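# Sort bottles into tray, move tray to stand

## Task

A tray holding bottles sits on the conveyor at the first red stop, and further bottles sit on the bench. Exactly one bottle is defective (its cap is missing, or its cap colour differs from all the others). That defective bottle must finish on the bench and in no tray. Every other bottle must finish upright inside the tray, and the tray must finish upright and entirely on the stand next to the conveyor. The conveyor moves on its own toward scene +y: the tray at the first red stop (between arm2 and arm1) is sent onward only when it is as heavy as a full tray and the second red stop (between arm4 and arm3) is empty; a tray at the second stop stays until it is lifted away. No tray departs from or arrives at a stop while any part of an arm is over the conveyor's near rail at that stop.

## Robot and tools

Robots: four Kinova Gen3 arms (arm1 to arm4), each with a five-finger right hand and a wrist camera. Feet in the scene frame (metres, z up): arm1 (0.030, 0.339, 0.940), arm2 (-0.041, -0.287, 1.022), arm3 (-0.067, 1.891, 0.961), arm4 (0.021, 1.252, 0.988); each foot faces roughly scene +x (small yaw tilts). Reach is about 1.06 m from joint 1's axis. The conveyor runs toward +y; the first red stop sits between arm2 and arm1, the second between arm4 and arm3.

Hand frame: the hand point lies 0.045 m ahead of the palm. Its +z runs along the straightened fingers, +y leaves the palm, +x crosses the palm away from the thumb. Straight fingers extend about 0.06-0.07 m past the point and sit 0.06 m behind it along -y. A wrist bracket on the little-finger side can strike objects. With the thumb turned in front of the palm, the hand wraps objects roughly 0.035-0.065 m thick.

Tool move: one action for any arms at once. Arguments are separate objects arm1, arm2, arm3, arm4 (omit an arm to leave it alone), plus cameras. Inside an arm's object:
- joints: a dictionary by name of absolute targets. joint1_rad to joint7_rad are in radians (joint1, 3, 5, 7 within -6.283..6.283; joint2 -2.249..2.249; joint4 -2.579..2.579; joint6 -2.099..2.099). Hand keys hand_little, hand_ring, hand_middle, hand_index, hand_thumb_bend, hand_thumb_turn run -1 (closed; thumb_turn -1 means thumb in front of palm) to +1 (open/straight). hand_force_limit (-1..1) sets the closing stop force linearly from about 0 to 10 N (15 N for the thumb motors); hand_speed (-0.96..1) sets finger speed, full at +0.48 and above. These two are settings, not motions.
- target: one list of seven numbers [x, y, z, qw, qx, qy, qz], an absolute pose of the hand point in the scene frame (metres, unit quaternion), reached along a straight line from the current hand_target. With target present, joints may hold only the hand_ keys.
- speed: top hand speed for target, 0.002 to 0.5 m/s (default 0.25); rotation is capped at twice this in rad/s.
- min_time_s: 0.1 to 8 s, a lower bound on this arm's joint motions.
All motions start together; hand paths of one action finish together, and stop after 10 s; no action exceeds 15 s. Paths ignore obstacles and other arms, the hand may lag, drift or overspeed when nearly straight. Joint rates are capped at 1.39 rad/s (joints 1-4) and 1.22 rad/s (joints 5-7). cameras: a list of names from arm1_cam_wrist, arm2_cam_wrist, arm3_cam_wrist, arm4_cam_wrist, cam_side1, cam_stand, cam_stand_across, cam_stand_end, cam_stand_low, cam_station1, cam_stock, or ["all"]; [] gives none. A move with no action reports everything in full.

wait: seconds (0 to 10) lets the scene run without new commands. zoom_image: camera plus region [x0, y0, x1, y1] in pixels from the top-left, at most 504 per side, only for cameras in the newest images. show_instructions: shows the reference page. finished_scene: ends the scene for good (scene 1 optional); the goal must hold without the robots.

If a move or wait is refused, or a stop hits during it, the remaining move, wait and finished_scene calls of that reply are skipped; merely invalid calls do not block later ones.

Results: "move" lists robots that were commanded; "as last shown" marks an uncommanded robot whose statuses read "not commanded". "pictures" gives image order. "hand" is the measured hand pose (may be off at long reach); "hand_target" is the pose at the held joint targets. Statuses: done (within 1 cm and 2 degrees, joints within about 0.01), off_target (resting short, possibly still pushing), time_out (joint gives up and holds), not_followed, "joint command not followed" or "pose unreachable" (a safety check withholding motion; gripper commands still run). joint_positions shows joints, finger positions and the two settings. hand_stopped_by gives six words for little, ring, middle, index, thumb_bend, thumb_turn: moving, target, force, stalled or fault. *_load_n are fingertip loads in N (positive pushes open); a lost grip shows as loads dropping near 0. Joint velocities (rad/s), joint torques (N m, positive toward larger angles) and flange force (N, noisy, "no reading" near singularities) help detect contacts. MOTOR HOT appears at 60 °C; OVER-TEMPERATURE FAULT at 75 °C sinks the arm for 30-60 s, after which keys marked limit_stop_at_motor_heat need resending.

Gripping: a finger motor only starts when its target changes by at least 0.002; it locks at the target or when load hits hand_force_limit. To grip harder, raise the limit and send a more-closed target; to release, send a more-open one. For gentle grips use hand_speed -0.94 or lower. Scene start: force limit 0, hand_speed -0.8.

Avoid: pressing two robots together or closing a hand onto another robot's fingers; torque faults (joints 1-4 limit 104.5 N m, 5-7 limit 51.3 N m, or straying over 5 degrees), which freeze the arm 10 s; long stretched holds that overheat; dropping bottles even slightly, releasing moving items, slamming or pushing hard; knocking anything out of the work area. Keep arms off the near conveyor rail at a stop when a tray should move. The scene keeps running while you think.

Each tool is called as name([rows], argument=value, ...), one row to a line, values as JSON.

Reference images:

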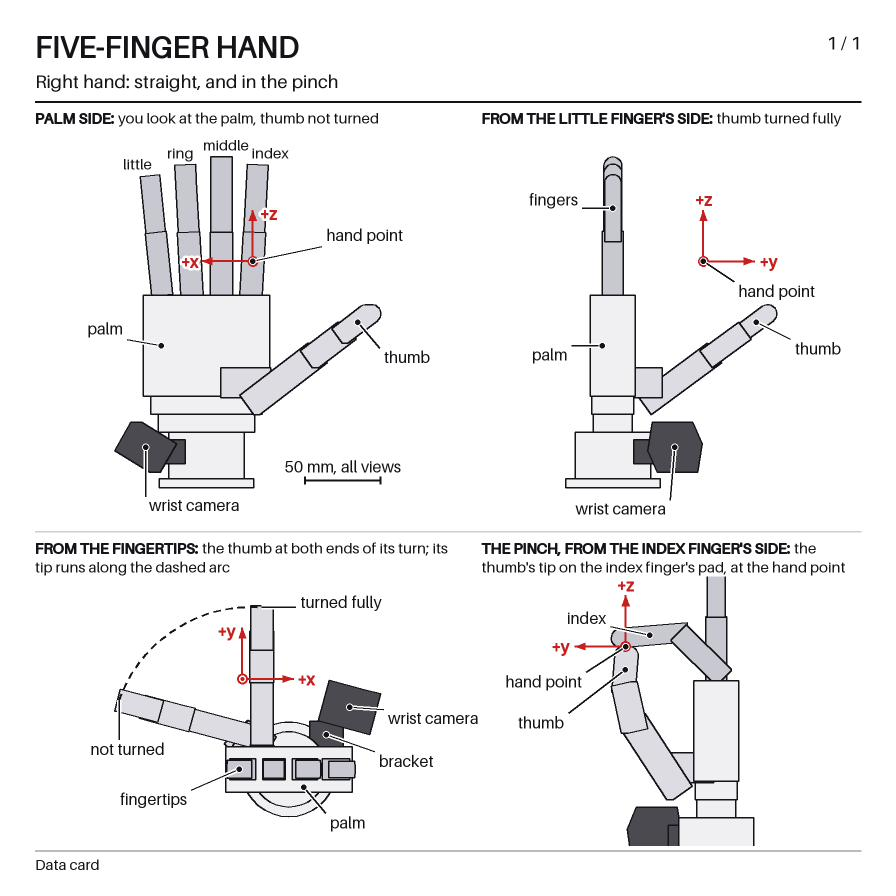

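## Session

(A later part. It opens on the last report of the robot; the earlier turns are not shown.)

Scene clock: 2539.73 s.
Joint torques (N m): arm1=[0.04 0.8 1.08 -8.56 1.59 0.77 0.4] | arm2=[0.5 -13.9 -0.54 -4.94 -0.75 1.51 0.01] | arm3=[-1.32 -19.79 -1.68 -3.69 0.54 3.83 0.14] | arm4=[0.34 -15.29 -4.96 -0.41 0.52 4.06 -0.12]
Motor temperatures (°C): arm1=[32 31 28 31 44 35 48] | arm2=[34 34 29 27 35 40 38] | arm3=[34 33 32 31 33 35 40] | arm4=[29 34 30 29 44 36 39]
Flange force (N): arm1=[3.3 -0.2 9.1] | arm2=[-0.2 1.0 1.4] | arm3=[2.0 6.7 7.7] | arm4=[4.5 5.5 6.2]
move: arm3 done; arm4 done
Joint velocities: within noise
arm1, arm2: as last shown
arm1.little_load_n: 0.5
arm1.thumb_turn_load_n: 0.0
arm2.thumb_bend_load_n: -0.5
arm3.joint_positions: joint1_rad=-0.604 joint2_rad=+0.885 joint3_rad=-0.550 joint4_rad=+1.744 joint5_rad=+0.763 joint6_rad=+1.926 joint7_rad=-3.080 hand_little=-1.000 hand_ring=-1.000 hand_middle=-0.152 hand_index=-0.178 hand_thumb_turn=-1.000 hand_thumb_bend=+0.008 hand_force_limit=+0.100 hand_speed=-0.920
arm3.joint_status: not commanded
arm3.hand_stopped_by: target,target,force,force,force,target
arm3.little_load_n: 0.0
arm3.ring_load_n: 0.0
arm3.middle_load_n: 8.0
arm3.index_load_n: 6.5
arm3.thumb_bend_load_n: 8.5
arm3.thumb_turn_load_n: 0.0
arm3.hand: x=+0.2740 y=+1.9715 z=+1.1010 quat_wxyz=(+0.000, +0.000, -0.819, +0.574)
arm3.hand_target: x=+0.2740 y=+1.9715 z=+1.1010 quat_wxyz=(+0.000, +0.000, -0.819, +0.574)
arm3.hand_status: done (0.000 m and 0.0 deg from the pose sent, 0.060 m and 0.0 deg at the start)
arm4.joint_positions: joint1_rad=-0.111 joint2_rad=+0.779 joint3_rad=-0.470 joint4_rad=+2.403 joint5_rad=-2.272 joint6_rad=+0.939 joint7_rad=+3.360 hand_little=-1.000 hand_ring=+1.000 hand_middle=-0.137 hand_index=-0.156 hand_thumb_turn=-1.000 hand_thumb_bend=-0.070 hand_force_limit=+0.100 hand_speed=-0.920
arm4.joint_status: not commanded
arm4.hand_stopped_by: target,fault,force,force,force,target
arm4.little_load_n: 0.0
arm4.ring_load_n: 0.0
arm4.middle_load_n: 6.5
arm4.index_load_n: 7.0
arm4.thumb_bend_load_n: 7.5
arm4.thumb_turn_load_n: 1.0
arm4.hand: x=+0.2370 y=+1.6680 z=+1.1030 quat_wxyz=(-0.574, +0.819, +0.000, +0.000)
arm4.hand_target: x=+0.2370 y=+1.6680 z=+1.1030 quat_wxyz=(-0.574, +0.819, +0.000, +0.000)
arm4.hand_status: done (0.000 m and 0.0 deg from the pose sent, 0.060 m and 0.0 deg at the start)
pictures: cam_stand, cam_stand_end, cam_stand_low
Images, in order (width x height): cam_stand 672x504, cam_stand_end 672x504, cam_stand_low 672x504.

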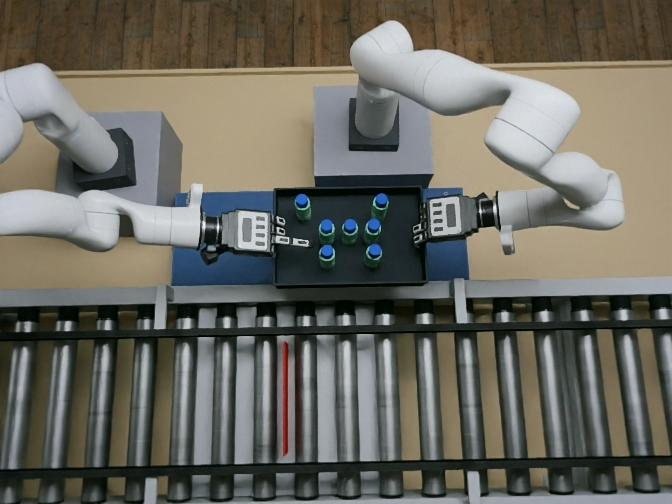

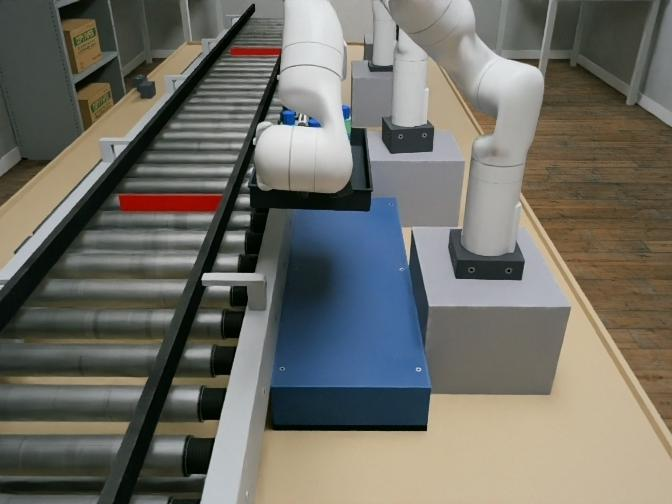

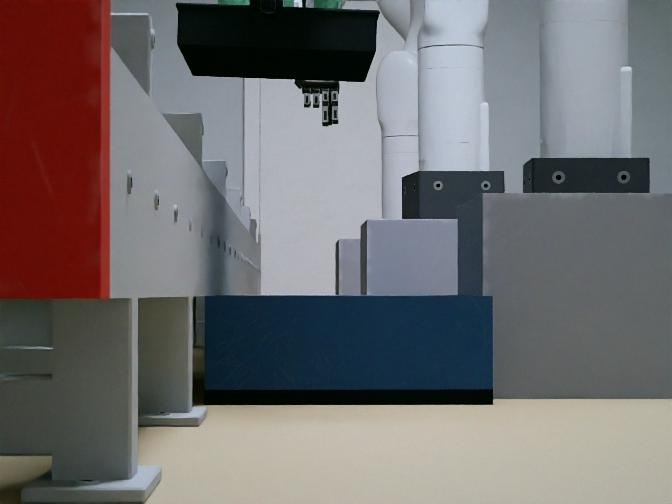

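move(arm3={"target": [0.249, 1.9915, 1.101, -0.0143, -0.0100, 0.8191, -0.5735], "speed": 0.04}, arm4={"target": [0.212, 1.688, 1.103, -0.5735, 0.8191, -0.0100, -0.0143], "speed": 0.04}, cameras=["cam_stand_end", "cam_stand", "cam_stand_low", "cam_side1"])

Scene clock: 2584.90 s.
Joint torques (N m): arm1=[-0.16 0.87 1.06 -8.49 1.61 0.77 0.35] | arm2=[0.49 -13.8 -0.55 -4.98 -0.77 1.49 -0.05] | arm3=[-1.42 -19.72 -2.12 -3.66 0.35 3.8 0.16] | arm4=[0.42 -15.42 -5 -0.3 0.79 3.92 -0.14]
Motor temperatures (°C): arm1=[32 31 28 31 44 35 48] | arm2=[34 34 29 27 34 40 38] | arm3=[34 32 32 31 33 35 40] | arm4=[29 33 30 29 44 36 39]
Flange force (N): arm1=[3.2 -0.1 8.7] | arm2=[-0.5 0.9 1.5] | arm3=[1.3 6.6 8.0] | arm4=[4.1 5.4 7.3]
move: arm3 done; arm4 done
Joint velocities: within noise
arm1, arm2: as last shown
arm1.little_load_n: 0.0
arm2.ring_load_n: 0.5
arm2.thumb_bend_load_n: 0.0
arm3.joint_positions: joint1_rad=-0.651 joint2_rad=+0.893 joint3_rad=-0.571 joint4_rad=+1.731 joint5_rad=+0.699 joint6_rad=+1.947 joint7_rad=-3.096 hand_little=-1.000 hand_ring=-1.000 hand_middle=-0.152 hand_index=-0.178 hand_thumb_turn=-1.000 hand_thumb_bend=+0.008 hand_force_limit=+0.100 hand_speed=-0.920
arm3.joint_status: not commanded
arm3.hand_stopped_by: target,target,force,force,force,target
arm3.little_load_n: 0.0
arm3.ring_load_n: 0.0
arm3.middle_load_n: 7.5
arm3.index_load_n: 6.5
arm3.thumb_bend_load_n: 8.0
arm3.thumb_turn_load_n: 0.0
arm3.hand: x=+0.2490 y=+1.9915 z=+1.1010 quat_wxyz=(+0.014, +0.010, -0.819, +0.573)
arm3.hand_target: x=+0.2490 y=+1.9915 z=+1.1010 quat_wxyz=(+0.014, +0.010, -0.819, +0.573)
arm3.hand_status: done (0.000 m and 0.0 deg from the pose sent, 0.032 m and 2.0 deg at the start)
arm4.joint_positions: joint1_rad=-0.195 joint2_rad=+0.790 joint3_rad=-0.492 joint4_rad=+2.420 joint5_rad=-2.387 joint6_rad=+0.960 joint7_rad=+3.383 hand_little=-1.000 hand_ring=+1.000 hand_middle=-0.137 hand_index=-0.156 hand_thumb_turn=-1.000 hand_thumb_bend=-0.070 hand_force_limit=+0.100 hand_speed=-0.920
arm4.joint_status: not commanded
arm4.hand_stopped_by: target,fault,force,force,force,target
arm4.little_load_n: 0.0
arm4.ring_load_n: 0.0
arm4.middle_load_n: 7.0
arm4.index_load_n: 7.0
arm4.thumb_bend_load_n: 7.0
arm4.thumb_turn_load_n: 1.0
arm4.hand: x=+0.2120 y=+1.6880 z=+1.1030 quat_wxyz=(-0.573, +0.819, -0.010, -0.014)
arm4.hand_target: x=+0.2120 y=+1.6880 z=+1.1030 quat_wxyz=(-0.573, +0.819, -0.010, -0.014)
arm4.hand_status: done (0.000 m and 0.0 deg from the pose sent, 0.032 m and 2.0 deg at the start)
pictures: cam_side1, cam_stand, cam_stand_end, cam_stand_low
Images, in order (width x height): cam_side1 672x504, cam_stand 672x504, cam_stand_end 672x504, cam_stand_low 672x504.

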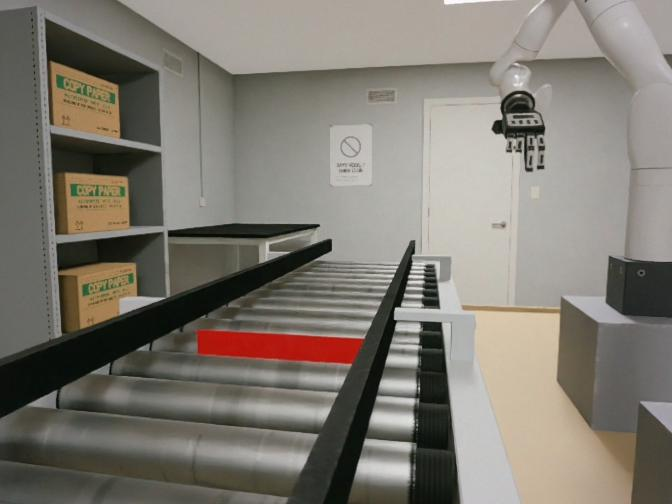

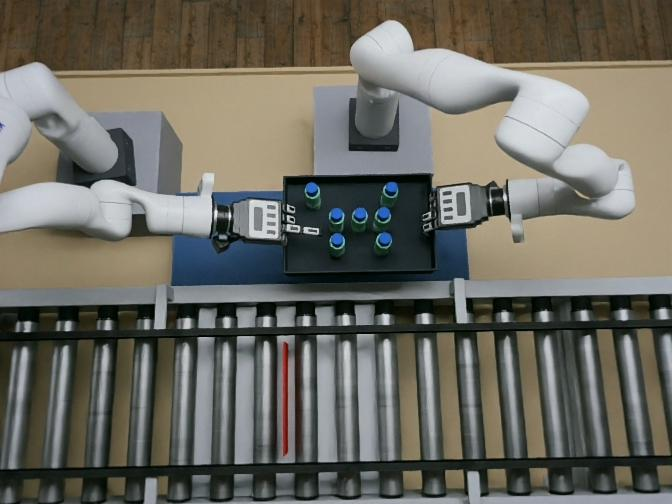

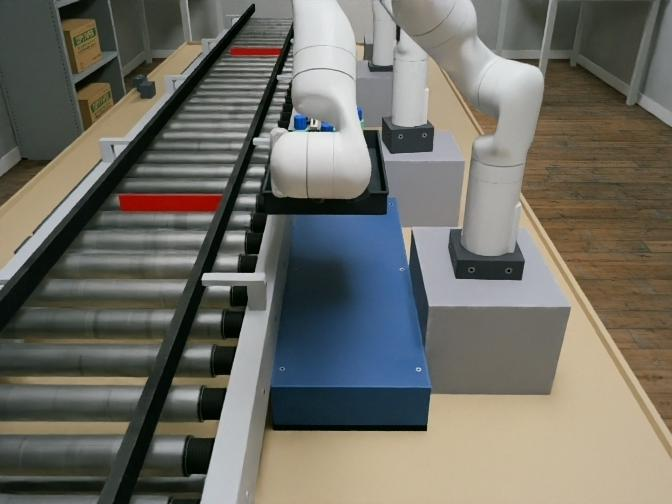

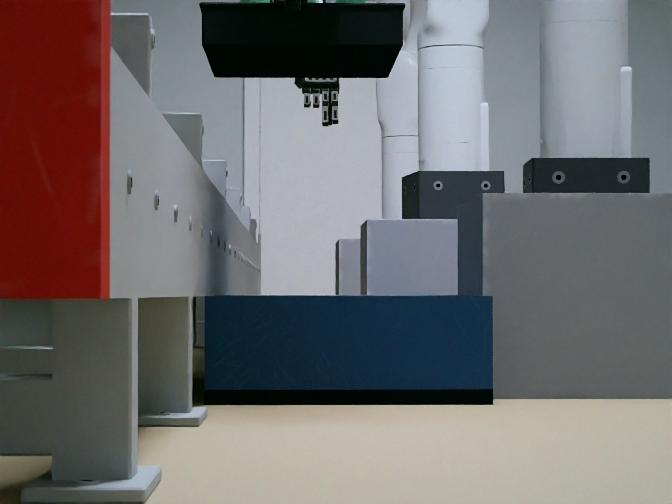

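move(arm3={"target": [0.206, 2.0335, 1.101, -0.0143, -0.0100, 0.8191, -0.5735], "speed": 0.04}, arm4={"target": [0.169, 1.731, 1.103, -0.5735, 0.8191, -0.0100, -0.0143], "speed": 0.04}, cameras=["cam_stand_end", "cam_stand", "cam_stand_low", "cam_stand_across"])

Scene clock: 2653.57 s.
Joint torques (N m): arm1=[-0.1 0.82 1.09 -8.45 1.62 0.81 0.4] | arm2=[0.46 -13.8 -0.58 -4.92 -0.71 1.49 -0.03] | arm3=[-0.63 -19.55 -1.87 -2.88 -0.06 4.26 0.19] | arm4=[-0.02 -16.26 -5.53 -1.64 1.03 4.23 -0.17]
Motor temperatures (°C): arm1=[32 31 28 31 44 35 48] | arm2=[34 34 29 27 34 40 38] | arm3=[34 32 32 31 33 35 40] | arm4=[29 33 29 29 44 36 39]
Flange force (N): arm1=[3.0 0.2 8.5] | arm2=[-0.3 0.9 1.3] | arm3=[1.1 7.5 6.0] | arm4=[3.8 6.0 5.6]
move: arm3 done; arm4 done
Joint velocities: within noise
arm1, arm2: as last shown
arm2.little_load_n: 0.5
arm2.ring_load_n: 0.0
arm3.joint_positions: joint1_rad=-0.767 joint2_rad=+0.914 joint3_rad=-0.591 joint4_rad=+1.689 joint5_rad=+0.589 joint6_rad=+1.976 joint7_rad=-3.183 hand_little=-1.000 hand_ring=-1.000 hand_middle=-0.152 hand_index=-0.178 hand_thumb_turn=-1.000 hand_thumb_bend=+0.008 hand_force_limit=+0.100 hand_speed=-0.920
arm3.joint_status: not commanded
arm3.hand_stopped_by: target,target,force,force,force,target
arm3.little_load_n: 0.0
arm3.ring_load_n: 0.5
arm3.middle_load_n: 6.5
arm3.index_load_n: 6.0
arm3.thumb_bend_load_n: 10.0
arm3.thumb_turn_load_n: 0.0
arm3.hand: x=+0.2060 y=+2.0335 z=+1.1010 quat_wxyz=(+0.014, +0.010, -0.819, +0.573)
arm3.hand_target: x=+0.2060 y=+2.0335 z=+1.1010 quat_wxyz=(+0.014, +0.010, -0.819, +0.573)
arm3.hand_status: done (0.000 m and 0.0 deg from the pose sent, 0.060 m and 0.0 deg at the start)
arm4.joint_positions: joint1_rad=-0.399 joint2_rad=+0.801 joint3_rad=-0.520 joint4_rad=+2.431 joint5_rad=-2.641 joint6_rad=+1.022 joint7_rad=+3.467 hand_little=-1.000 hand_ring=+1.000 hand_middle=-0.137 hand_index=-0.156 hand_thumb_turn=-1.000 hand_thumb_bend=-0.070 hand_force_limit=+0.100 hand_speed=-0.920
arm4.joint_status: not commanded
arm4.hand_stopped_by: target,fault,force,force,force,target
arm4.little_load_n: 0.0
arm4.ring_load_n: 0.0
arm4.middle_load_n: 7.0
arm4.index_load_n: 6.5
arm4.thumb_bend_load_n: 7.5
arm4.thumb_turn_load_n: 1.0
arm4.hand: x=+0.1690 y=+1.7310 z=+1.1030 quat_wxyz=(-0.573, +0.819, -0.010, -0.014)
arm4.hand_target: x=+0.1690 y=+1.7310 z=+1.1030 quat_wxyz=(-0.573, +0.819, -0.010, -0.014)
arm4.hand_status: done (0.000 m and 0.0 deg from the pose sent, 0.061 m and 0.0 deg at the start)
pictures: cam_stand, cam_stand_across, cam_stand_end, cam_stand_low
Images, in order (width x height): cam_stand 672x504, cam_stand_across 672x504, cam_stand_end 672x504, cam_stand_low 672x504.

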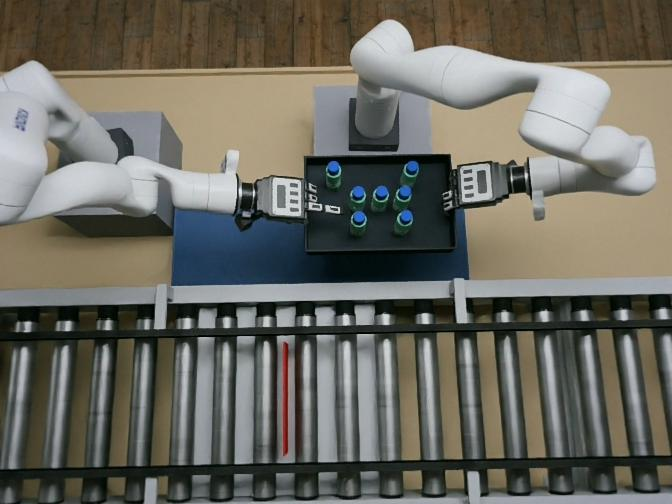

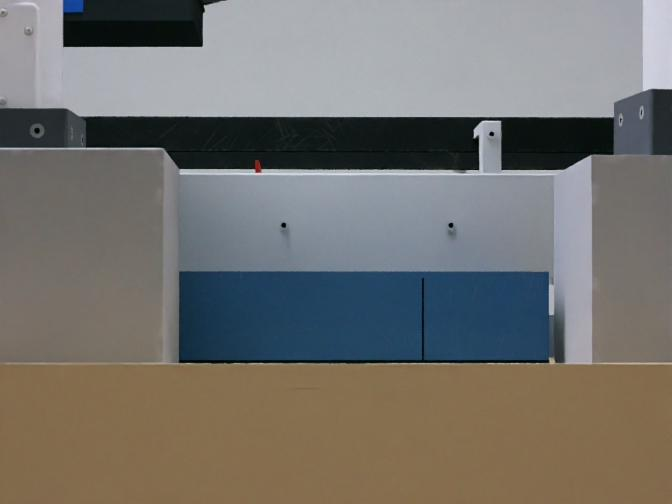

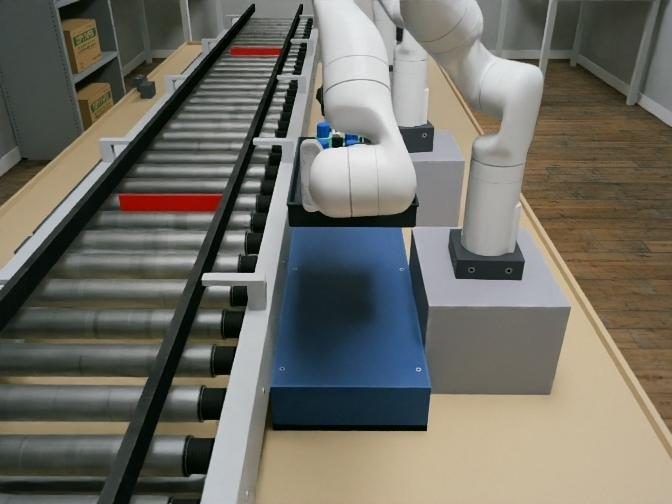

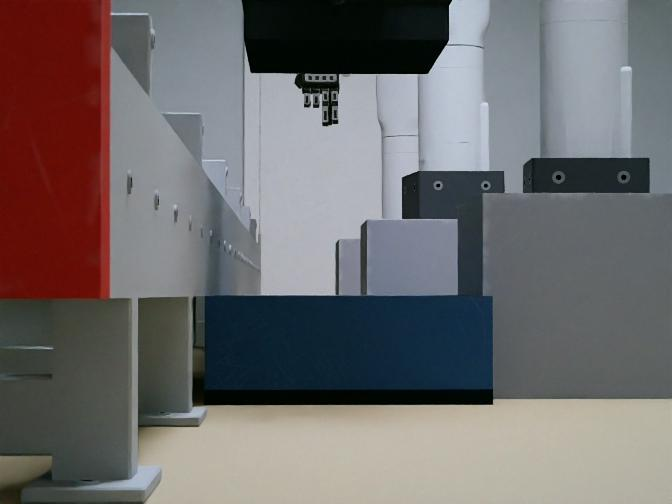

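move(arm3={"target": [0.206, 2.0495, 1.001, -0.0143, -0.0100, 0.8191, -0.5735], "speed": 0.05}, arm4={"target": [0.169, 1.746, 1.003, -0.5735, 0.8191, -0.0100, -0.0143], "speed": 0.05}, cameras=["cam_stand_end", "cam_stand", "cam_stand_low", "cam_stand_across"])

Scene clock: 2672.90 s.
Joint torques (N m): arm1=[-0.08 0.82 1.08 -8.45 1.59 0.83 0.42] | arm2=[0.47 -13.84 -0.56 -4.96 -0.71 1.51 -0.03] | arm3=[-2.05 -22.03 -3.3 -3.6 -0.07 3.28 0.16] | arm4=[0.54 -17.27 -5.1 3.25 1.57 3.04 -0.09]
Motor temperatures (°C): arm1=[32 31 28 31 44 35 48] | arm2=[34 34 29 27 34 40 38] | arm3=[34 32 32 31 33 35 40] | arm4=[29 33 29 29 44 36 39]
Flange force (N): arm1=[3.0 0.1 8.6] | arm2=[-0.3 0.9 1.6] | arm3=[1.5 4.9 11.3] | arm4=[4.6 4.6 10.4]
move: arm3 done; arm4 done
Joint velocities: within noise
arm1, arm2: as last shown
arm2.little_load_n: 0.0
arm3.joint_positions: joint1_rad=-0.815 joint2_rad=+1.132 joint3_rad=-0.546 joint4_rad=+1.617 joint5_rad=+0.649 joint6_rad=+1.860 joint7_rad=-3.255 hand_little=-1.000 hand_ring=-1.000 hand_middle=-0.152 hand_index=-0.178 hand_thumb_turn=-1.000 hand_thumb_bend=+0.008 hand_force_limit=+0.100 hand_speed=-0.920
arm3.joint_status: not commanded
arm3.hand_stopped_by: target,target,force,force,force,target
arm3.little_load_n: 0.0
arm3.ring_load_n: 0.0
arm3.middle_load_n: 7.5
arm3.index_load_n: 6.0
arm3.thumb_bend_load_n: 9.5
arm3.thumb_turn_load_n: 0.0
arm3.hand: x=+0.2060 y=+2.0495 z=+1.0010 quat_wxyz=(+0.014, +0.010, -0.819, +0.573)
arm3.hand_target: x=+0.2060 y=+2.0495 z=+1.0010 quat_wxyz=(+0.014, +0.010, -0.819, +0.573)
arm3.hand_status: done (0.000 m and 0.0 deg from the pose sent, 0.101 m and 0.0 deg at the start)
arm4.joint_positions: joint1_rad=-0.464 joint2_rad=+1.136 joint3_rad=-0.438 joint4_rad=+2.338 joint5_rad=-2.612 joint6_rad=+1.199 joint7_rad=+3.638 hand_little=-1.000 hand_ring=+1.000 hand_middle=-0.137 hand_index=-0.156 hand_thumb_turn=-1.000 hand_thumb_bend=-0.070 hand_force_limit=+0.100 hand_speed=-0.920
arm4.joint_status: not commanded
arm4.hand_stopped_by: target,fault,force,force,force,target
arm4.little_load_n: 0.5
arm4.ring_load_n: 0.0
arm4.middle_load_n: 7.0
arm4.index_load_n: 7.0
arm4.thumb_bend_load_n: 7.5
arm4.thumb_turn_load_n: 1.0
arm4.hand: x=+0.1690 y=+1.7460 z=+1.0030 quat_wxyz=(-0.573, +0.819, -0.010, -0.014)
arm4.hand_target: x=+0.1690 y=+1.7460 z=+1.0030 quat_wxyz=(-0.573, +0.819, -0.010, -0.014)
arm4.hand_status: done (0.000 m and 0.0 deg from the pose sent, 0.101 m and 0.0 deg at the start)
pictures: cam_stand, cam_stand_across, cam_stand_end, cam_stand_low
Images, in order (width x height): cam_stand 672x504, cam_stand_across 672x504, cam_stand_end 672x504, cam_stand_low 672x504.

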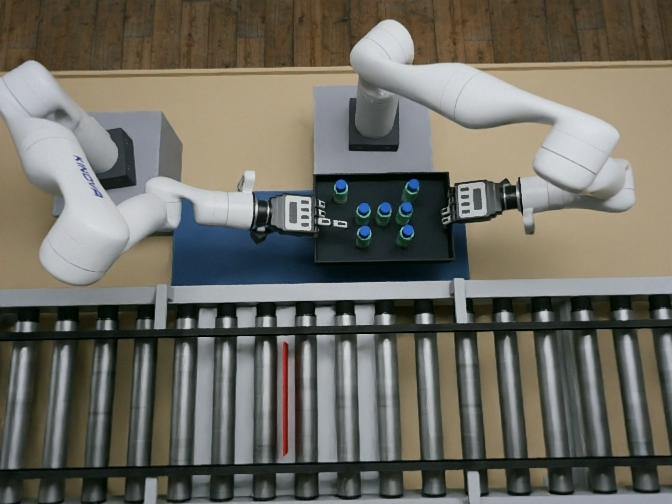

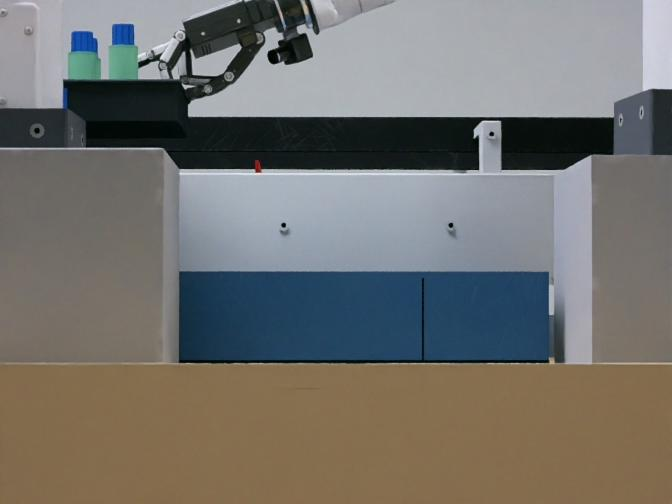

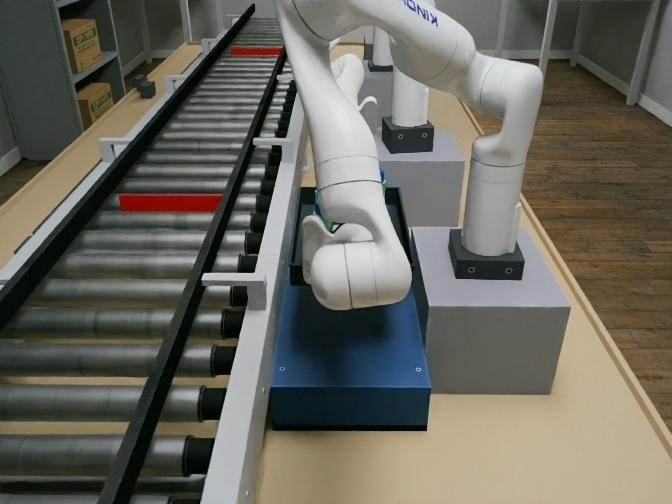

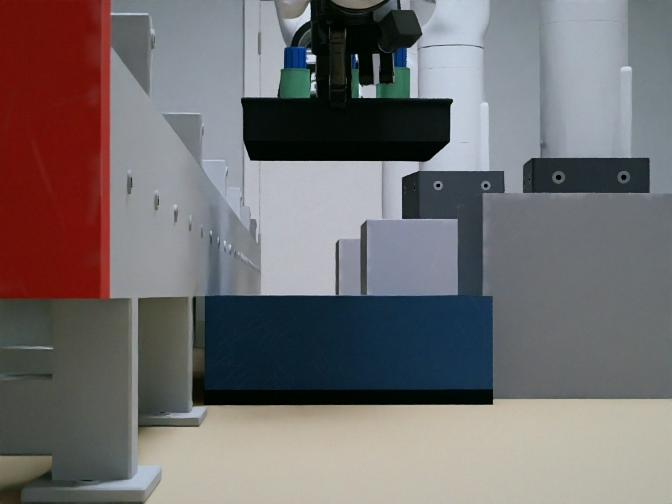

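move(arm3={"target": [0.206, 2.0495, 0.911, -0.0143, -0.0100, 0.8191, -0.5735], "speed": 0.05}, arm4={"target": [0.169, 1.746, 0.913, -0.5735, 0.8191, -0.0100, -0.0143], "speed": 0.05}, cameras=["cam_stand_end", "cam_stand", "cam_stand_low", "cam_stand_across"])

Scene clock: 2695.27 s.
Joint torques (N m): arm1=[-0.04 0.84 1.04 -8.42 1.58 0.78 0.41] | arm2=[0.48 -13.85 -0.55 -4.94 -0.72 1.52 -0.01] | arm3=[-2.04 -23.03 -3.16 -2.62 -0.18 3.27 0.14] | arm4=[0.56 -17.68 -5.02 4.62 1.85 2.85 -0.15]
Motor temperatures (°C): arm1=[32 31 28 31 44 35 48] | arm2=[34 34 29 27 34 40 38] | arm3=[34 32 32 31 33 35 40] | arm4=[29 33 29 29 44 36 39]
Flange force (N): arm1=[3.2 -0.2 8.5] | arm2=[-0.2 0.9 1.5] | arm3=[1.6 4.3 11.2] | arm4=[3.6 5.8 10.0]
move: arm3 done; arm4 done
Joint velocities: within noise
arm1.joint_positions: joint1_rad=+0.507 joint2_rad=-0.297 joint3_rad=-1.061 joint4_rad=+1.454 joint5_rad=+0.215 joint6_rad=+2.097 joint7_rad=-2.021 hand_little=-1.000 hand_ring=-1.000 hand_middle=+0.350 hand_index=+0.350 hand_thumb_turn=-1.000 hand_thumb_bend=+0.650 hand_force_limit=-0.400 hand_speed=-0.900
arm1.joint_status: not commanded
arm1.hand_stopped_by: target,target,target,target,target,target
arm1.little_load_n: 0.0
arm1.ring_load_n: 0.0
arm1.middle_load_n: 0.0
arm1.index_load_n: 0.0
arm1.thumb_bend_load_n: 0.0
arm1.thumb_turn_load_n: 0.0
arm1.hand: x=+0.2000 y=+0.4500 z=+1.4000 quat_wxyz=(+0.000, +0.000, -0.966, +0.259)
arm1.hand_target: x=+0.2000 y=+0.4500 z=+1.4000 quat_wxyz=(+0.000, +0.000, -0.966, +0.259)
arm1.hand_status: not commanded
arm2.joint_positions: joint1_rad=+0.689 joint2_rad=+0.487 joint3_rad=+0.244 joint4_rad=+1.872 joint5_rad=-0.529 joint6_rad=+1.659 joint7_rad=+2.794 hand_little=-1.000 hand_ring=-1.000 hand_middle=+0.250 hand_index=+0.250 hand_thumb_turn=-1.000 hand_thumb_bend=+0.600 hand_force_limit=-0.400 hand_speed=-0.900
arm2.joint_status: not commanded
arm2.hand_stopped_by: target,target,target,target,target,target
arm2.little_load_n: 0.0
arm2.ring_load_n: 0.0
arm2.middle_load_n: 0.0
arm2.index_load_n: 0.0
arm2.thumb_bend_load_n: 0.0
arm2.thumb_turn_load_n: 0.0
arm2.hand: x=+0.1500 y=-0.4200 z=+1.2200 quat_wxyz=(-0.446, +0.895, +0.000, +0.000)
arm2.hand_target: x=+0.1500 y=-0.4200 z=+1.2200 quat_wxyz=(-0.446, +0.895, +0.000, +0.000)
arm2.hand_status: not commanded
arm3.joint_positions: joint1_rad=-0.839 joint2_rad=+1.322 joint3_rad=-0.503 joint4_rad=+1.534 joint5_rad=+0.717 joint6_rad=+1.766 joint7_rad=-3.289 hand_little=-1.000 hand_ring=-1.000 hand_middle=-0.152 hand_index=-0.178 hand_thumb_turn=-1.000 hand_thumb_bend=+0.008 hand_force_limit=+0.100 hand_speed=-0.920
arm3.joint_status: not commanded
arm3.hand_stopped_by: target,target,force,force,force,target
arm3.little_load_n: 0.0
arm3.ring_load_n: 0.0
arm3.middle_load_n: 7.0
arm3.index_load_n: 6.5
arm3.thumb_bend_load_n: 9.5
arm3.thumb_turn_load_n: 0.0
arm3.hand: x=+0.2060 y=+2.0495 z=+0.9110 quat_wxyz=(+0.014, +0.010, -0.819, +0.573)
arm3.hand_target: x=+0.2060 y=+2.0495 z=+0.9110 quat_wxyz=(+0.014, +0.010, -0.819, +0.573)
arm3.hand_status: done (0.000 m and 0.0 deg from the pose sent, 0.090 m and 0.0 deg at the start)
arm4.joint_positions: joint1_rad=-0.474 joint2_rad=+1.394 joint3_rad=-0.372 joint4_rad=+2.205 joint5_rad=-2.524 joint6_rad=+1.283 joint7_rad=+3.710 hand_little=-1.000 hand_ring=+1.000 hand_middle=-0.137 hand_index=-0.156 hand_thumb_turn=-1.000 hand_thumb_bend=-0.070 hand_force_limit=+0.100 hand_speed=-0.920
arm4.joint_status: not commanded
arm4.hand_stopped_by: target,fault,force,force,force,target
arm4.little_load_n: 0.0
arm4.ring_load_n: 0.0
arm4.middle_load_n: 7.0
arm4.index_load_n: 7.0
arm4.thumb_bend_load_n: 7.0
arm4.thumb_turn_load_n: 1.0
arm4.hand: x=+0.1690 y=+1.7460 z=+0.9130 quat_wxyz=(-0.573, +0.819, -0.010, -0.014)
arm4.hand_target: x=+0.1690 y=+1.7460 z=+0.9130 quat_wxyz=(-0.573, +0.819, -0.010, -0.014)
arm4.hand_status: done (0.000 m and 0.0 deg from the pose sent, 0.090 m and 0.0 deg at the start)
pictures: cam_stand, cam_stand_across, cam_stand_end, cam_stand_low
Images, in order (width x height): cam_stand 672x504, cam_stand_across 672x504, cam_stand_end 672x504, cam_stand_low 672x504.

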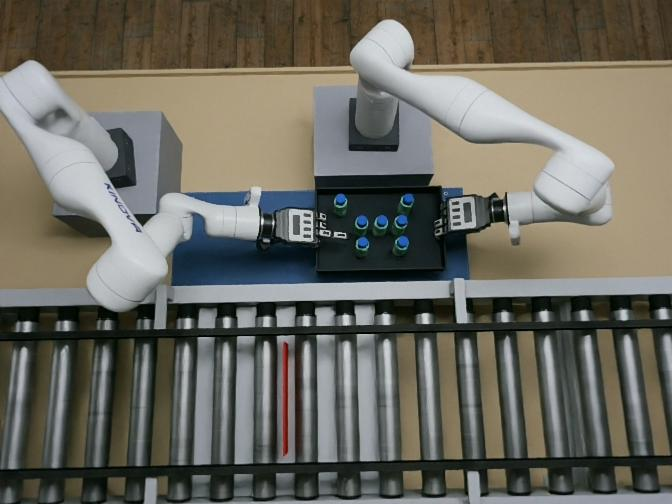

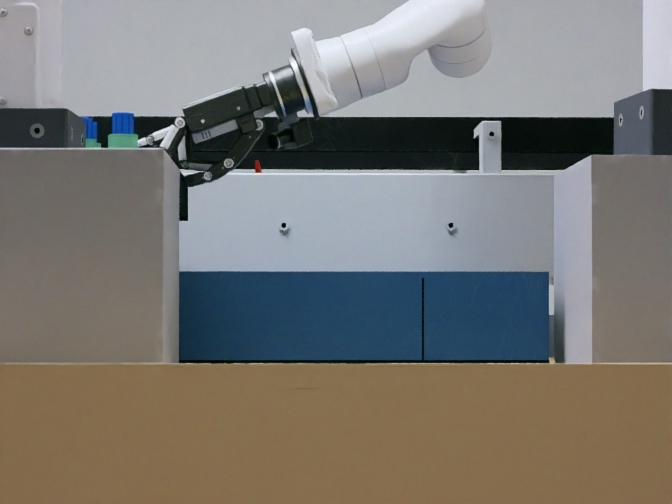

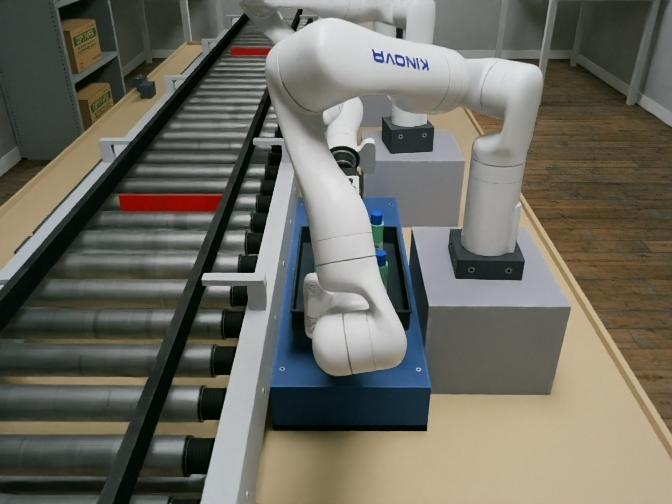

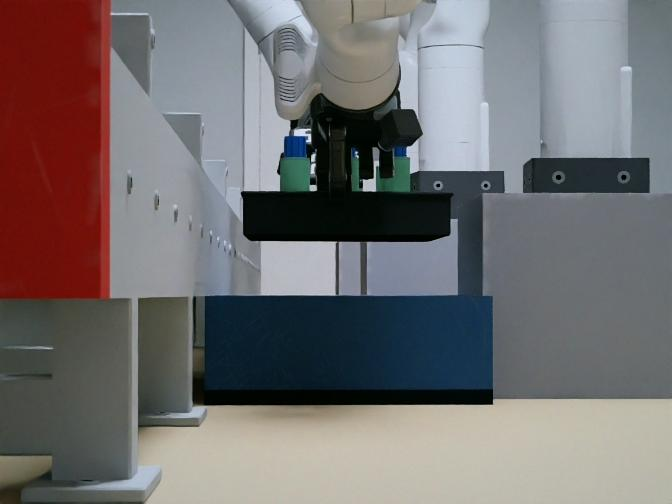

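move(arm3={"target": [0.206, 2.0495, 0.866, -0.0143, -0.0100, 0.8191, -0.5735], "speed": 0.04}, arm4={"target": [0.169, 1.746, 0.868, -0.5735, 0.8191, -0.0100, -0.0143], "speed": 0.04}, cameras=["cam_stand_end", "cam_stand", "cam_stand_low", "cam_stand_across"])

Scene clock: 2707.67 s.
Joint torques (N m): arm1=[-0.12 0.84 1.03 -8.53 1.58 0.81 0.37] | arm2=[0.5 -13.85 -0.55 -4.92 -0.72 1.5 -0.02] | arm3=[-2.05 -23.44 -3.12 -2.2 -0.18 3.22 0.18] | arm4=[0.55 -17.57 -4.95 4.93 1.82 2.84 -0.15]
Motor temperatures (°C): arm1=[32 31 28 31 44 35 48] | arm2=[34 34 29 27 34 40 38] | arm3=[34 32 32 31 33 35 40] | arm4=[29 33 29 29 44 36 39]
Flange force (N): arm1=[3.2 -0.2 9.1] | arm2=[-0.2 1.0 1.4] | arm3=[1.5 4.3 10.9] | arm4=[3.7 6.1 9.7]
move: arm3 done; arm4 done
Joint velocities: within noise
arm1, arm2: as last shown
arm3.joint_positions: joint1_rad=-0.852 joint2_rad=+1.419 joint3_rad=-0.483 joint4_rad=+1.470 joint5_rad=+0.749 joint6_rad=+1.732 joint7_rad=-3.292 hand_little=-1.000 hand_ring=-1.000 hand_middle=-0.152 hand_index=-0.178 hand_thumb_turn=-1.000 hand_thumb_bend=+0.008 hand_force_limit=+0.100 hand_speed=-0.920
arm3.joint_status: not commanded
arm3.hand_stopped_by: target,target,force,force,force,target
arm3.little_load_n: 0.0
arm3.ring_load_n: 0.0
arm3.middle_load_n: 7.5
arm3.index_load_n: 6.5
arm3.thumb_bend_load_n: 9.5
arm3.thumb_turn_load_n: 0.0
arm3.hand: x=+0.2060 y=+2.0495 z=+0.8660 quat_wxyz=(+0.014, +0.010, -0.819, +0.573)
arm3.hand_target: x=+0.2060 y=+2.0495 z=+0.8660 quat_wxyz=(+0.014, +0.010, -0.819, +0.573)
arm3.hand_status: done (0.000 m and 0.0 deg from the pose sent, 0.045 m and 0.0 deg at the start)
arm4.joint_positions: joint1_rad=-0.477 joint2_rad=+1.508 joint3_rad=-0.344 joint4_rad=+2.116 joint5_rad=-2.481 joint6_rad=+1.300 joint7_rad=+3.720 hand_little=-1.000 hand_ring=+1.000 hand_middle=-0.137 hand_index=-0.156 hand_thumb_turn=-1.000 hand_thumb_bend=-0.070 hand_force_limit=+0.100 hand_speed=-0.920
arm4.joint_status: not commanded
arm4.hand_stopped_by: target,fault,force,force,force,target
arm4.little_load_n: 0.0
arm4.ring_load_n: -0.5
arm4.middle_load_n: 7.0
arm4.index_load_n: 7.0
arm4.thumb_bend_load_n: 7.5
arm4.thumb_turn_load_n: 1.0
arm4.hand: x=+0.1690 y=+1.7460 z=+0.8680 quat_wxyz=(-0.573, +0.819, -0.010, -0.014)
arm4.hand_target: x=+0.1690 y=+1.7460 z=+0.8680 quat_wxyz=(-0.573, +0.819, -0.010, -0.014)
arm4.hand_status: done (0.000 m and 0.0 deg from the pose sent, 0.045 m and 0.0 deg at the start)
pictures: cam_stand, cam_stand_across, cam_stand_end, cam_stand_low
Images, in order (width x height): cam_stand 672x504, cam_stand_across 672x504, cam_stand_end 672x504, cam_stand_low 672x504.

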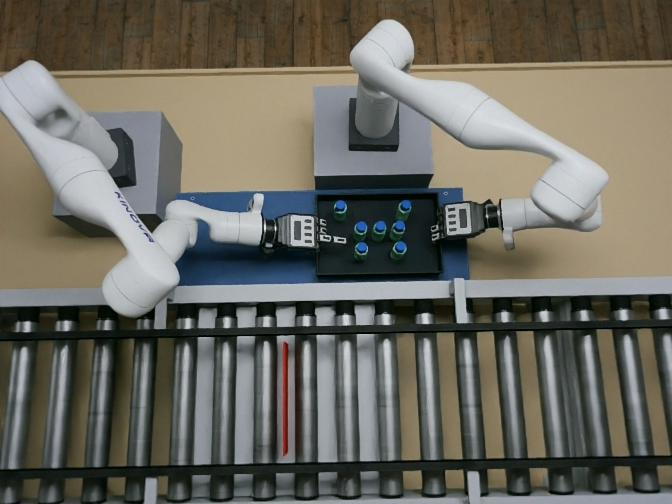

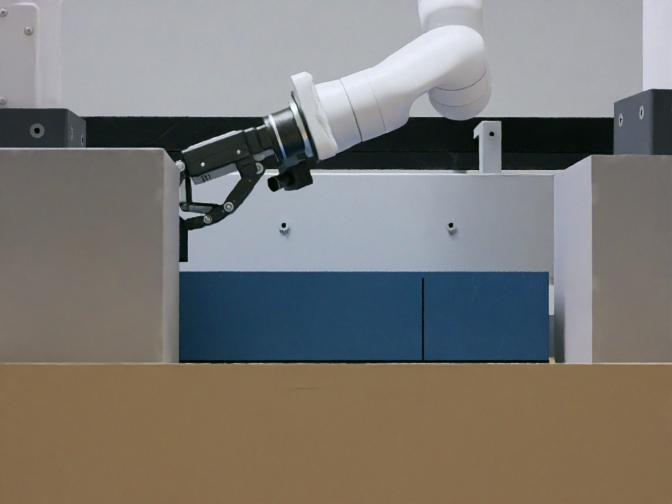

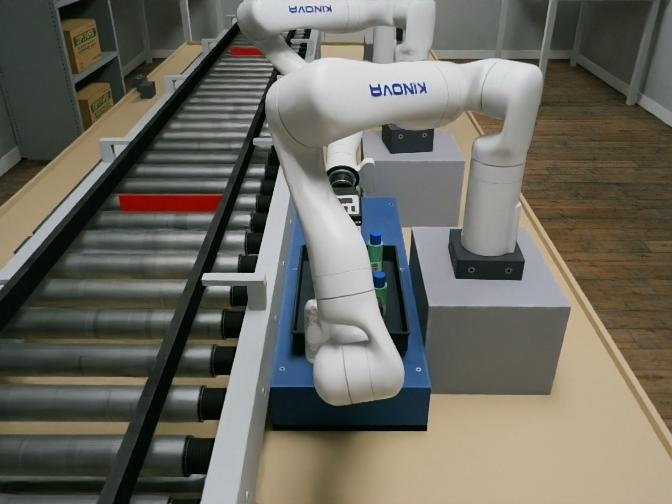

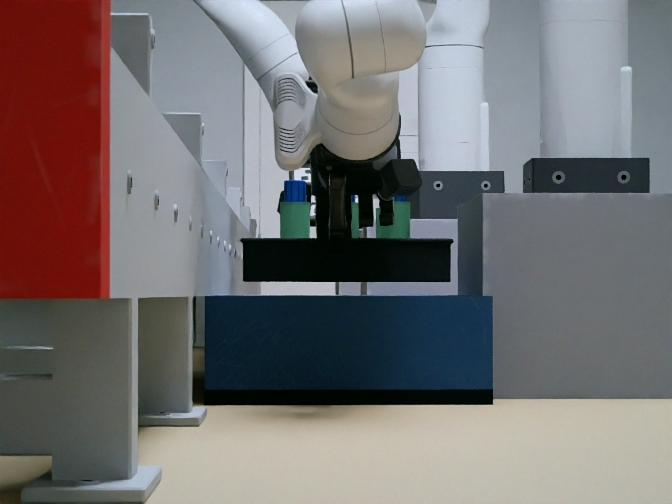

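move(arm3={"target": [0.206, 2.0495, 0.856, -0.0143, -0.0100, 0.8191, -0.5735], "speed": 0.02}, arm4={"target": [0.169, 1.746, 0.858, -0.5735, 0.8191, -0.0100, -0.0143], "speed": 0.02}, cameras=["cam_stand_low"])

zoom_image(camera="cam_stand_low", region=[190, 210, 510, 310])

Scene clock: 2716.37 s.
Joint torques (N m): arm1=[-0.14 0.79 1.11 -8.4 1.52 0.77 0.41] | arm2=[0.5 -13.83 -0.52 -4.91 -0.74 1.51 -0.03] | arm3=[-2.04 -23.51 -2.98 -2.2 -0.2 3.27 0.18] | arm4=[0.54 -17.5 -4.84 5.01 1.85 2.85 -0.13]
Motor temperatures (°C): arm1=[32 31 28 31 44 35 48] | arm2=[34 34 29 27 34 40 38] | arm3=[34 32 32 31 33 35 40] | arm4=[29 33 29 29 44 36 39]
Flange force (N): arm1=[2.5 0.2 7.9] | arm2=[-0.2 0.9 1.4] | arm3=[1.7 4.0 11.1] | arm4=[3.7 6.0 9.9]
move: arm3 done; arm4 done
Joint velocities: within noise
arm1, arm2: as last shown
arm1.thumb_bend_load_n: -0.5
arm2.ring_load_n: 0.5
arm3.joint_positions: joint1_rad=-0.855 joint2_rad=+1.441 joint3_rad=-0.478 joint4_rad=+1.454 joint5_rad=+0.756 joint6_rad=+1.725 joint7_rad=-3.291 hand_little=-1.000 hand_ring=-1.000 hand_middle=-0.152 hand_index=-0.178 hand_thumb_turn=-1.000 hand_thumb_bend=+0.008 hand_force_limit=+0.100 hand_speed=-0.920
arm3.joint_status: not commanded
arm3.hand_stopped_by: target,target,force,force,force,target
arm3.little_load_n: 0.0
arm3.ring_load_n: 0.0
arm3.middle_load_n: 7.5
arm3.index_load_n: 6.5
arm3.thumb_bend_load_n: 9.5
arm3.thumb_turn_load_n: 0.0
arm3.hand: x=+0.2060 y=+2.0495 z=+0.8560 quat_wxyz=(+0.014, +0.010, -0.819, +0.573)
arm3.hand_target: x=+0.2060 y=+2.0495 z=+0.8560 quat_wxyz=(+0.014, +0.010, -0.819, +0.573)
arm3.hand_status: done (0.000 m and 0.0 deg from the pose sent, 0.010 m and 0.0 deg at the start)
arm4.joint_positions: joint1_rad=-0.477 joint2_rad=+1.532 joint3_rad=-0.338 joint4_rad=+2.095 joint5_rad=-2.471 joint6_rad=+1.301 joint7_rad=+3.720 hand_little=-1.000 hand_ring=+1.000 hand_middle=-0.137 hand_index=-0.156 hand_thumb_turn=-1.000 hand_thumb_bend=-0.070 hand_force_limit=+0.100 hand_speed=-0.920
arm4.joint_status: not commanded
arm4.hand_stopped_by: target,fault,force,force,force,target
arm4.little_load_n: 0.0
arm4.ring_load_n: 0.0
arm4.middle_load_n: 7.0
arm4.index_load_n: 7.0
arm4.thumb_bend_load_n: 7.0
arm4.thumb_turn_load_n: 1.0
arm4.hand: x=+0.1690 y=+1.7460 z=+0.8580 quat_wxyz=(-0.573, +0.819, -0.010, -0.014)
arm4.hand_target: x=+0.1690 y=+1.7460 z=+0.8580 quat_wxyz=(-0.573, +0.819, -0.010, -0.014)
arm4.hand_status: done (0.000 m and 0.0 deg from the pose sent, 0.010 m and 0.0 deg at the start)
Images, in order (width x height): cam_stand_low 672x504.

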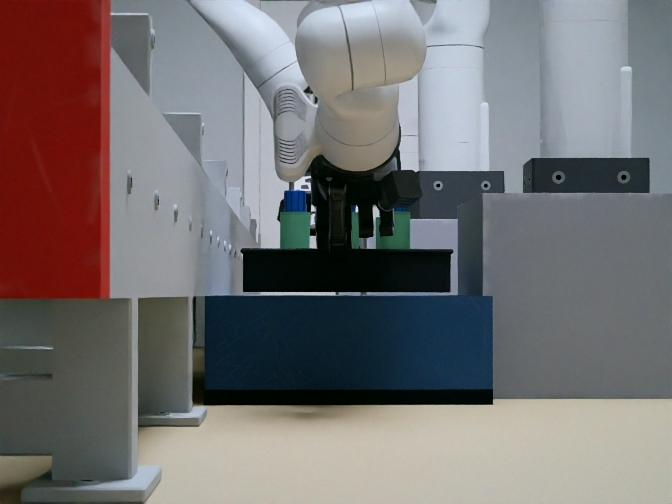

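Scaled by 1.575 from the camera's image (finer frame: 960x720).

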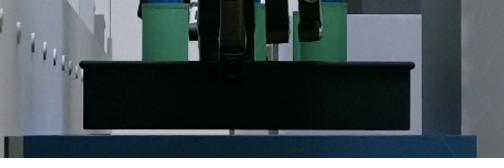

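move(arm3={"target": [0.206, 2.0495, 0.853, -0.0143, -0.0100, 0.8191, -0.5735], "speed": 0.01}, arm4={"target": [0.169, 1.746, 0.855, -0.5735, 0.8191, -0.0100, -0.0143], "speed": 0.01}, cameras=["cam_stand_low"])

zoom_image(camera="cam_stand_low", region=[190, 210, 510, 310])

move(arm3={"target": [0.206, 2.0495, 0.8515, -0.0143, -0.0100, 0.8191, -0.5735], "speed": 0.01}, arm4={"target": [0.169, 1.746, 0.8535, -0.5735, 0.8191, -0.0100, -0.0143], "speed": 0.01}, cameras=["cam_stand_low"])

zoom_image(camera="cam_stand_low", region=[190, 210, 510, 310])

Scene clock: 2729.80 s.
Joint torques (N m): arm1=[-0.13 0.87 1.13 -8.44 1.55 0.8 0.37] | arm2=[0.47 -13.83 -0.59 -4.95 -0.72 1.49 -0.04] | arm3=[-2.02 -23.5 -3.05 -2.11 -0.22 3.29 0.19] | arm4=[0.57 -17.54 -4.82 5.08 1.79 2.84 -0.12]
Motor temperatures (°C): arm1=[32 31 28 31 44 35 47] | arm2=[34 34 29 27 34 40 38] | arm3=[34 32 32 31 33 35 40] | arm4=[29 33 30 29 44 36 39]
Flange force (N): arm1=[2.8 0.2 8.3] | arm2=[-0.3 0.9 1.4] | arm3=[1.5 4.2 11.0] | arm4=[3.8 6.2 10.0]
move: arm3 done; arm4 done
Joint velocities: within noise
arm1, arm2: as last shown
arm1.index_load_n: 0.5
arm1.thumb_bend_load_n: 0.0
arm2.ring_load_n: 0.0
arm3.joint_positions: joint1_rad=-0.856 joint2_rad=+1.447 joint3_rad=-0.477 joint4_rad=+1.449 joint5_rad=+0.758 joint6_rad=+1.723 joint7_rad=-3.291 hand_little=-1.000 hand_ring=-1.000 hand_middle=-0.152 hand_index=-0.178 hand_thumb_turn=-1.000 hand_thumb_bend=+0.008 hand_force_limit=+0.100 hand_speed=-0.920
arm3.joint_status: not commanded
arm3.hand_stopped_by: target,target,force,force,force,target
arm3.little_load_n: 0.0
arm3.ring_load_n: 0.0
arm3.middle_load_n: 7.5
arm3.index_load_n: 6.5
arm3.thumb_bend_load_n: 9.5
arm3.thumb_turn_load_n: 0.0
arm3.hand: x=+0.2060 y=+2.0495 z=+0.8530 quat_wxyz=(+0.014, +0.010, -0.819, +0.573)
arm3.hand_target: x=+0.2060 y=+2.0495 z=+0.8530 quat_wxyz=(+0.014, +0.010, -0.819, +0.573)
arm3.hand_status: done (0.000 m and 0.0 deg from the pose sent, 0.003 m and 0.0 deg at the start)
arm4.joint_positions: joint1_rad=-0.477 joint2_rad=+1.539 joint3_rad=-0.337 joint4_rad=+2.088 joint5_rad=-2.469 joint6_rad=+1.302 joint7_rad=+3.720 hand_little=-1.000 hand_ring=+1.000 hand_middle=-0.137 hand_index=-0.156 hand_thumb_turn=-1.000 hand_thumb_bend=-0.070 hand_force_limit=+0.100 hand_speed=-0.920
arm4.joint_status: not commanded
arm4.hand_stopped_by: target,fault,force,force,force,target
arm4.little_load_n: 0.0
arm4.ring_load_n: 0.0
arm4.middle_load_n: 6.5
arm4.index_load_n: 7.0
arm4.thumb_bend_load_n: 7.5
arm4.thumb_turn_load_n: 1.5
arm4.hand: x=+0.1690 y=+1.7460 z=+0.8550 quat_wxyz=(-0.573, +0.819, -0.010, -0.014)
arm4.hand_target: x=+0.1690 y=+1.7460 z=+0.8550 quat_wxyz=(-0.573, +0.819, -0.010, -0.014)
arm4.hand_status: done (0.000 m and 0.0 deg from the pose sent, 0.003 m and 0.0 deg at the start)
Images, in order (width x height): cam_stand_low 672x504.

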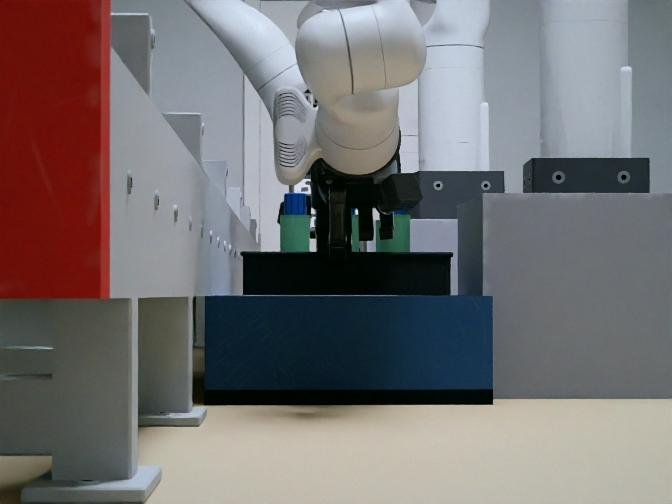

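Scaled by 1.575 from the camera's image (finer frame: 960x720).

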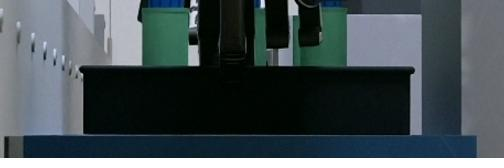

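Scene clock: 2730.77 s.
Joint torques (N m): arm1=[-0.1 0.85 1.06 -8.43 1.63 0.81 0.48] | arm2=[0.51 -13.79 -0.61 -4.97 -0.73 1.54 -0.04] | arm3=[-1.61 -19.24 -3.54 -3.83 0.68 -0.74 0.38] | arm4=[0.38 -17.78 -5.29 4.66 1.94 3.06 -0.12]
Motor temperatures (°C): arm1=[32 31 28 31 44 35 47] | arm2=[34 34 29 27 34 40 38] | arm3=[34 32 32 31 33 35 40] | arm4=[29 33 30 29 44 36 39]
Flange force (N): arm1=[3.0 0.3 8.5] | arm2=[-0.4 0.8 1.7] | arm3=[3.2 -9.6 5.2] | arm4=[3.7 6.4 8.8]
move: arm3 done; arm4 done
Joint velocities: within noise
arm1, arm2: as last shown
arm1.index_load_n: 0.0
arm3.joint_positions: joint1_rad=-0.857 joint2_rad=+1.451 joint3_rad=-0.476 joint4_rad=+1.446 joint5_rad=+0.759 joint6_rad=+1.723 joint7_rad=-3.291 hand_little=-1.000 hand_ring=-1.000 hand_middle=-0.152 hand_index=-0.178 hand_thumb_turn=-1.000 hand_thumb_bend=+0.008 hand_force_limit=+0.100 hand_speed=-0.920
arm3.joint_status: not commanded
arm3.hand_stopped_by: target,target,force,force,force,target
arm3.little_load_n: 0.0
arm3.ring_load_n: 0.5
arm3.middle_load_n: 7.5
arm3.index_load_n: 6.5
arm3.thumb_bend_load_n: 8.0
arm3.thumb_turn_load_n: 0.0
arm3.hand: x=+0.2060 y=+2.0495 z=+0.8515 quat_wxyz=(+0.014, +0.010, -0.819, +0.573)
arm3.hand_target: x=+0.2060 y=+2.0495 z=+0.8515 quat_wxyz=(+0.014, +0.010, -0.819, +0.573)
arm3.hand_status: done (0.000 m and 0.0 deg from the pose sent, 0.001 m and 0.0 deg at the start)
arm4.joint_positions: joint1_rad=-0.477 joint2_rad=+1.543 joint3_rad=-0.336 joint4_rad=+2.085 joint5_rad=-2.467 joint6_rad=+1.302 joint7_rad=+3.720 hand_little=-1.000 hand_ring=+1.000 hand_middle=-0.137 hand_index=-0.156 hand_thumb_turn=-1.000 hand_thumb_bend=-0.070 hand_force_limit=+0.100 hand_speed=-0.920
arm4.joint_status: not commanded
arm4.hand_stopped_by: target,fault,force,force,force,target
arm4.little_load_n: 0.0
arm4.ring_load_n: 0.0
arm4.middle_load_n: 6.5
arm4.index_load_n: 7.0
arm4.thumb_bend_load_n: 7.5
arm4.thumb_turn_load_n: 1.0
arm4.hand: x=+0.1690 y=+1.7460 z=+0.8535 quat_wxyz=(-0.573, +0.819, -0.010, -0.014)
arm4.hand_target: x=+0.1690 y=+1.7460 z=+0.8535 quat_wxyz=(-0.573, +0.819, -0.010, -0.014)
arm4.hand_status: done (0.000 m and 0.0 deg from the pose sent, 0.001 m and 0.0 deg at the start)
Images, in order (width x height): cam_stand_low 672x504.

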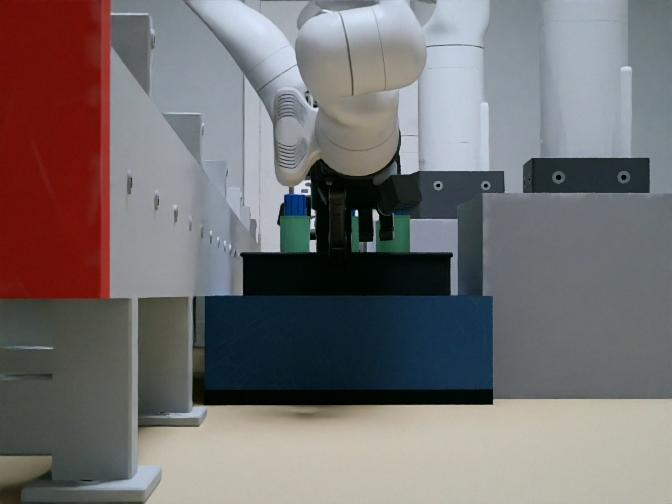

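Scaled by 1.575 from the camera's image (finer frame: 960x720).

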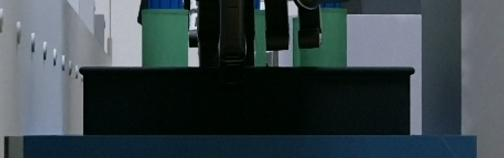

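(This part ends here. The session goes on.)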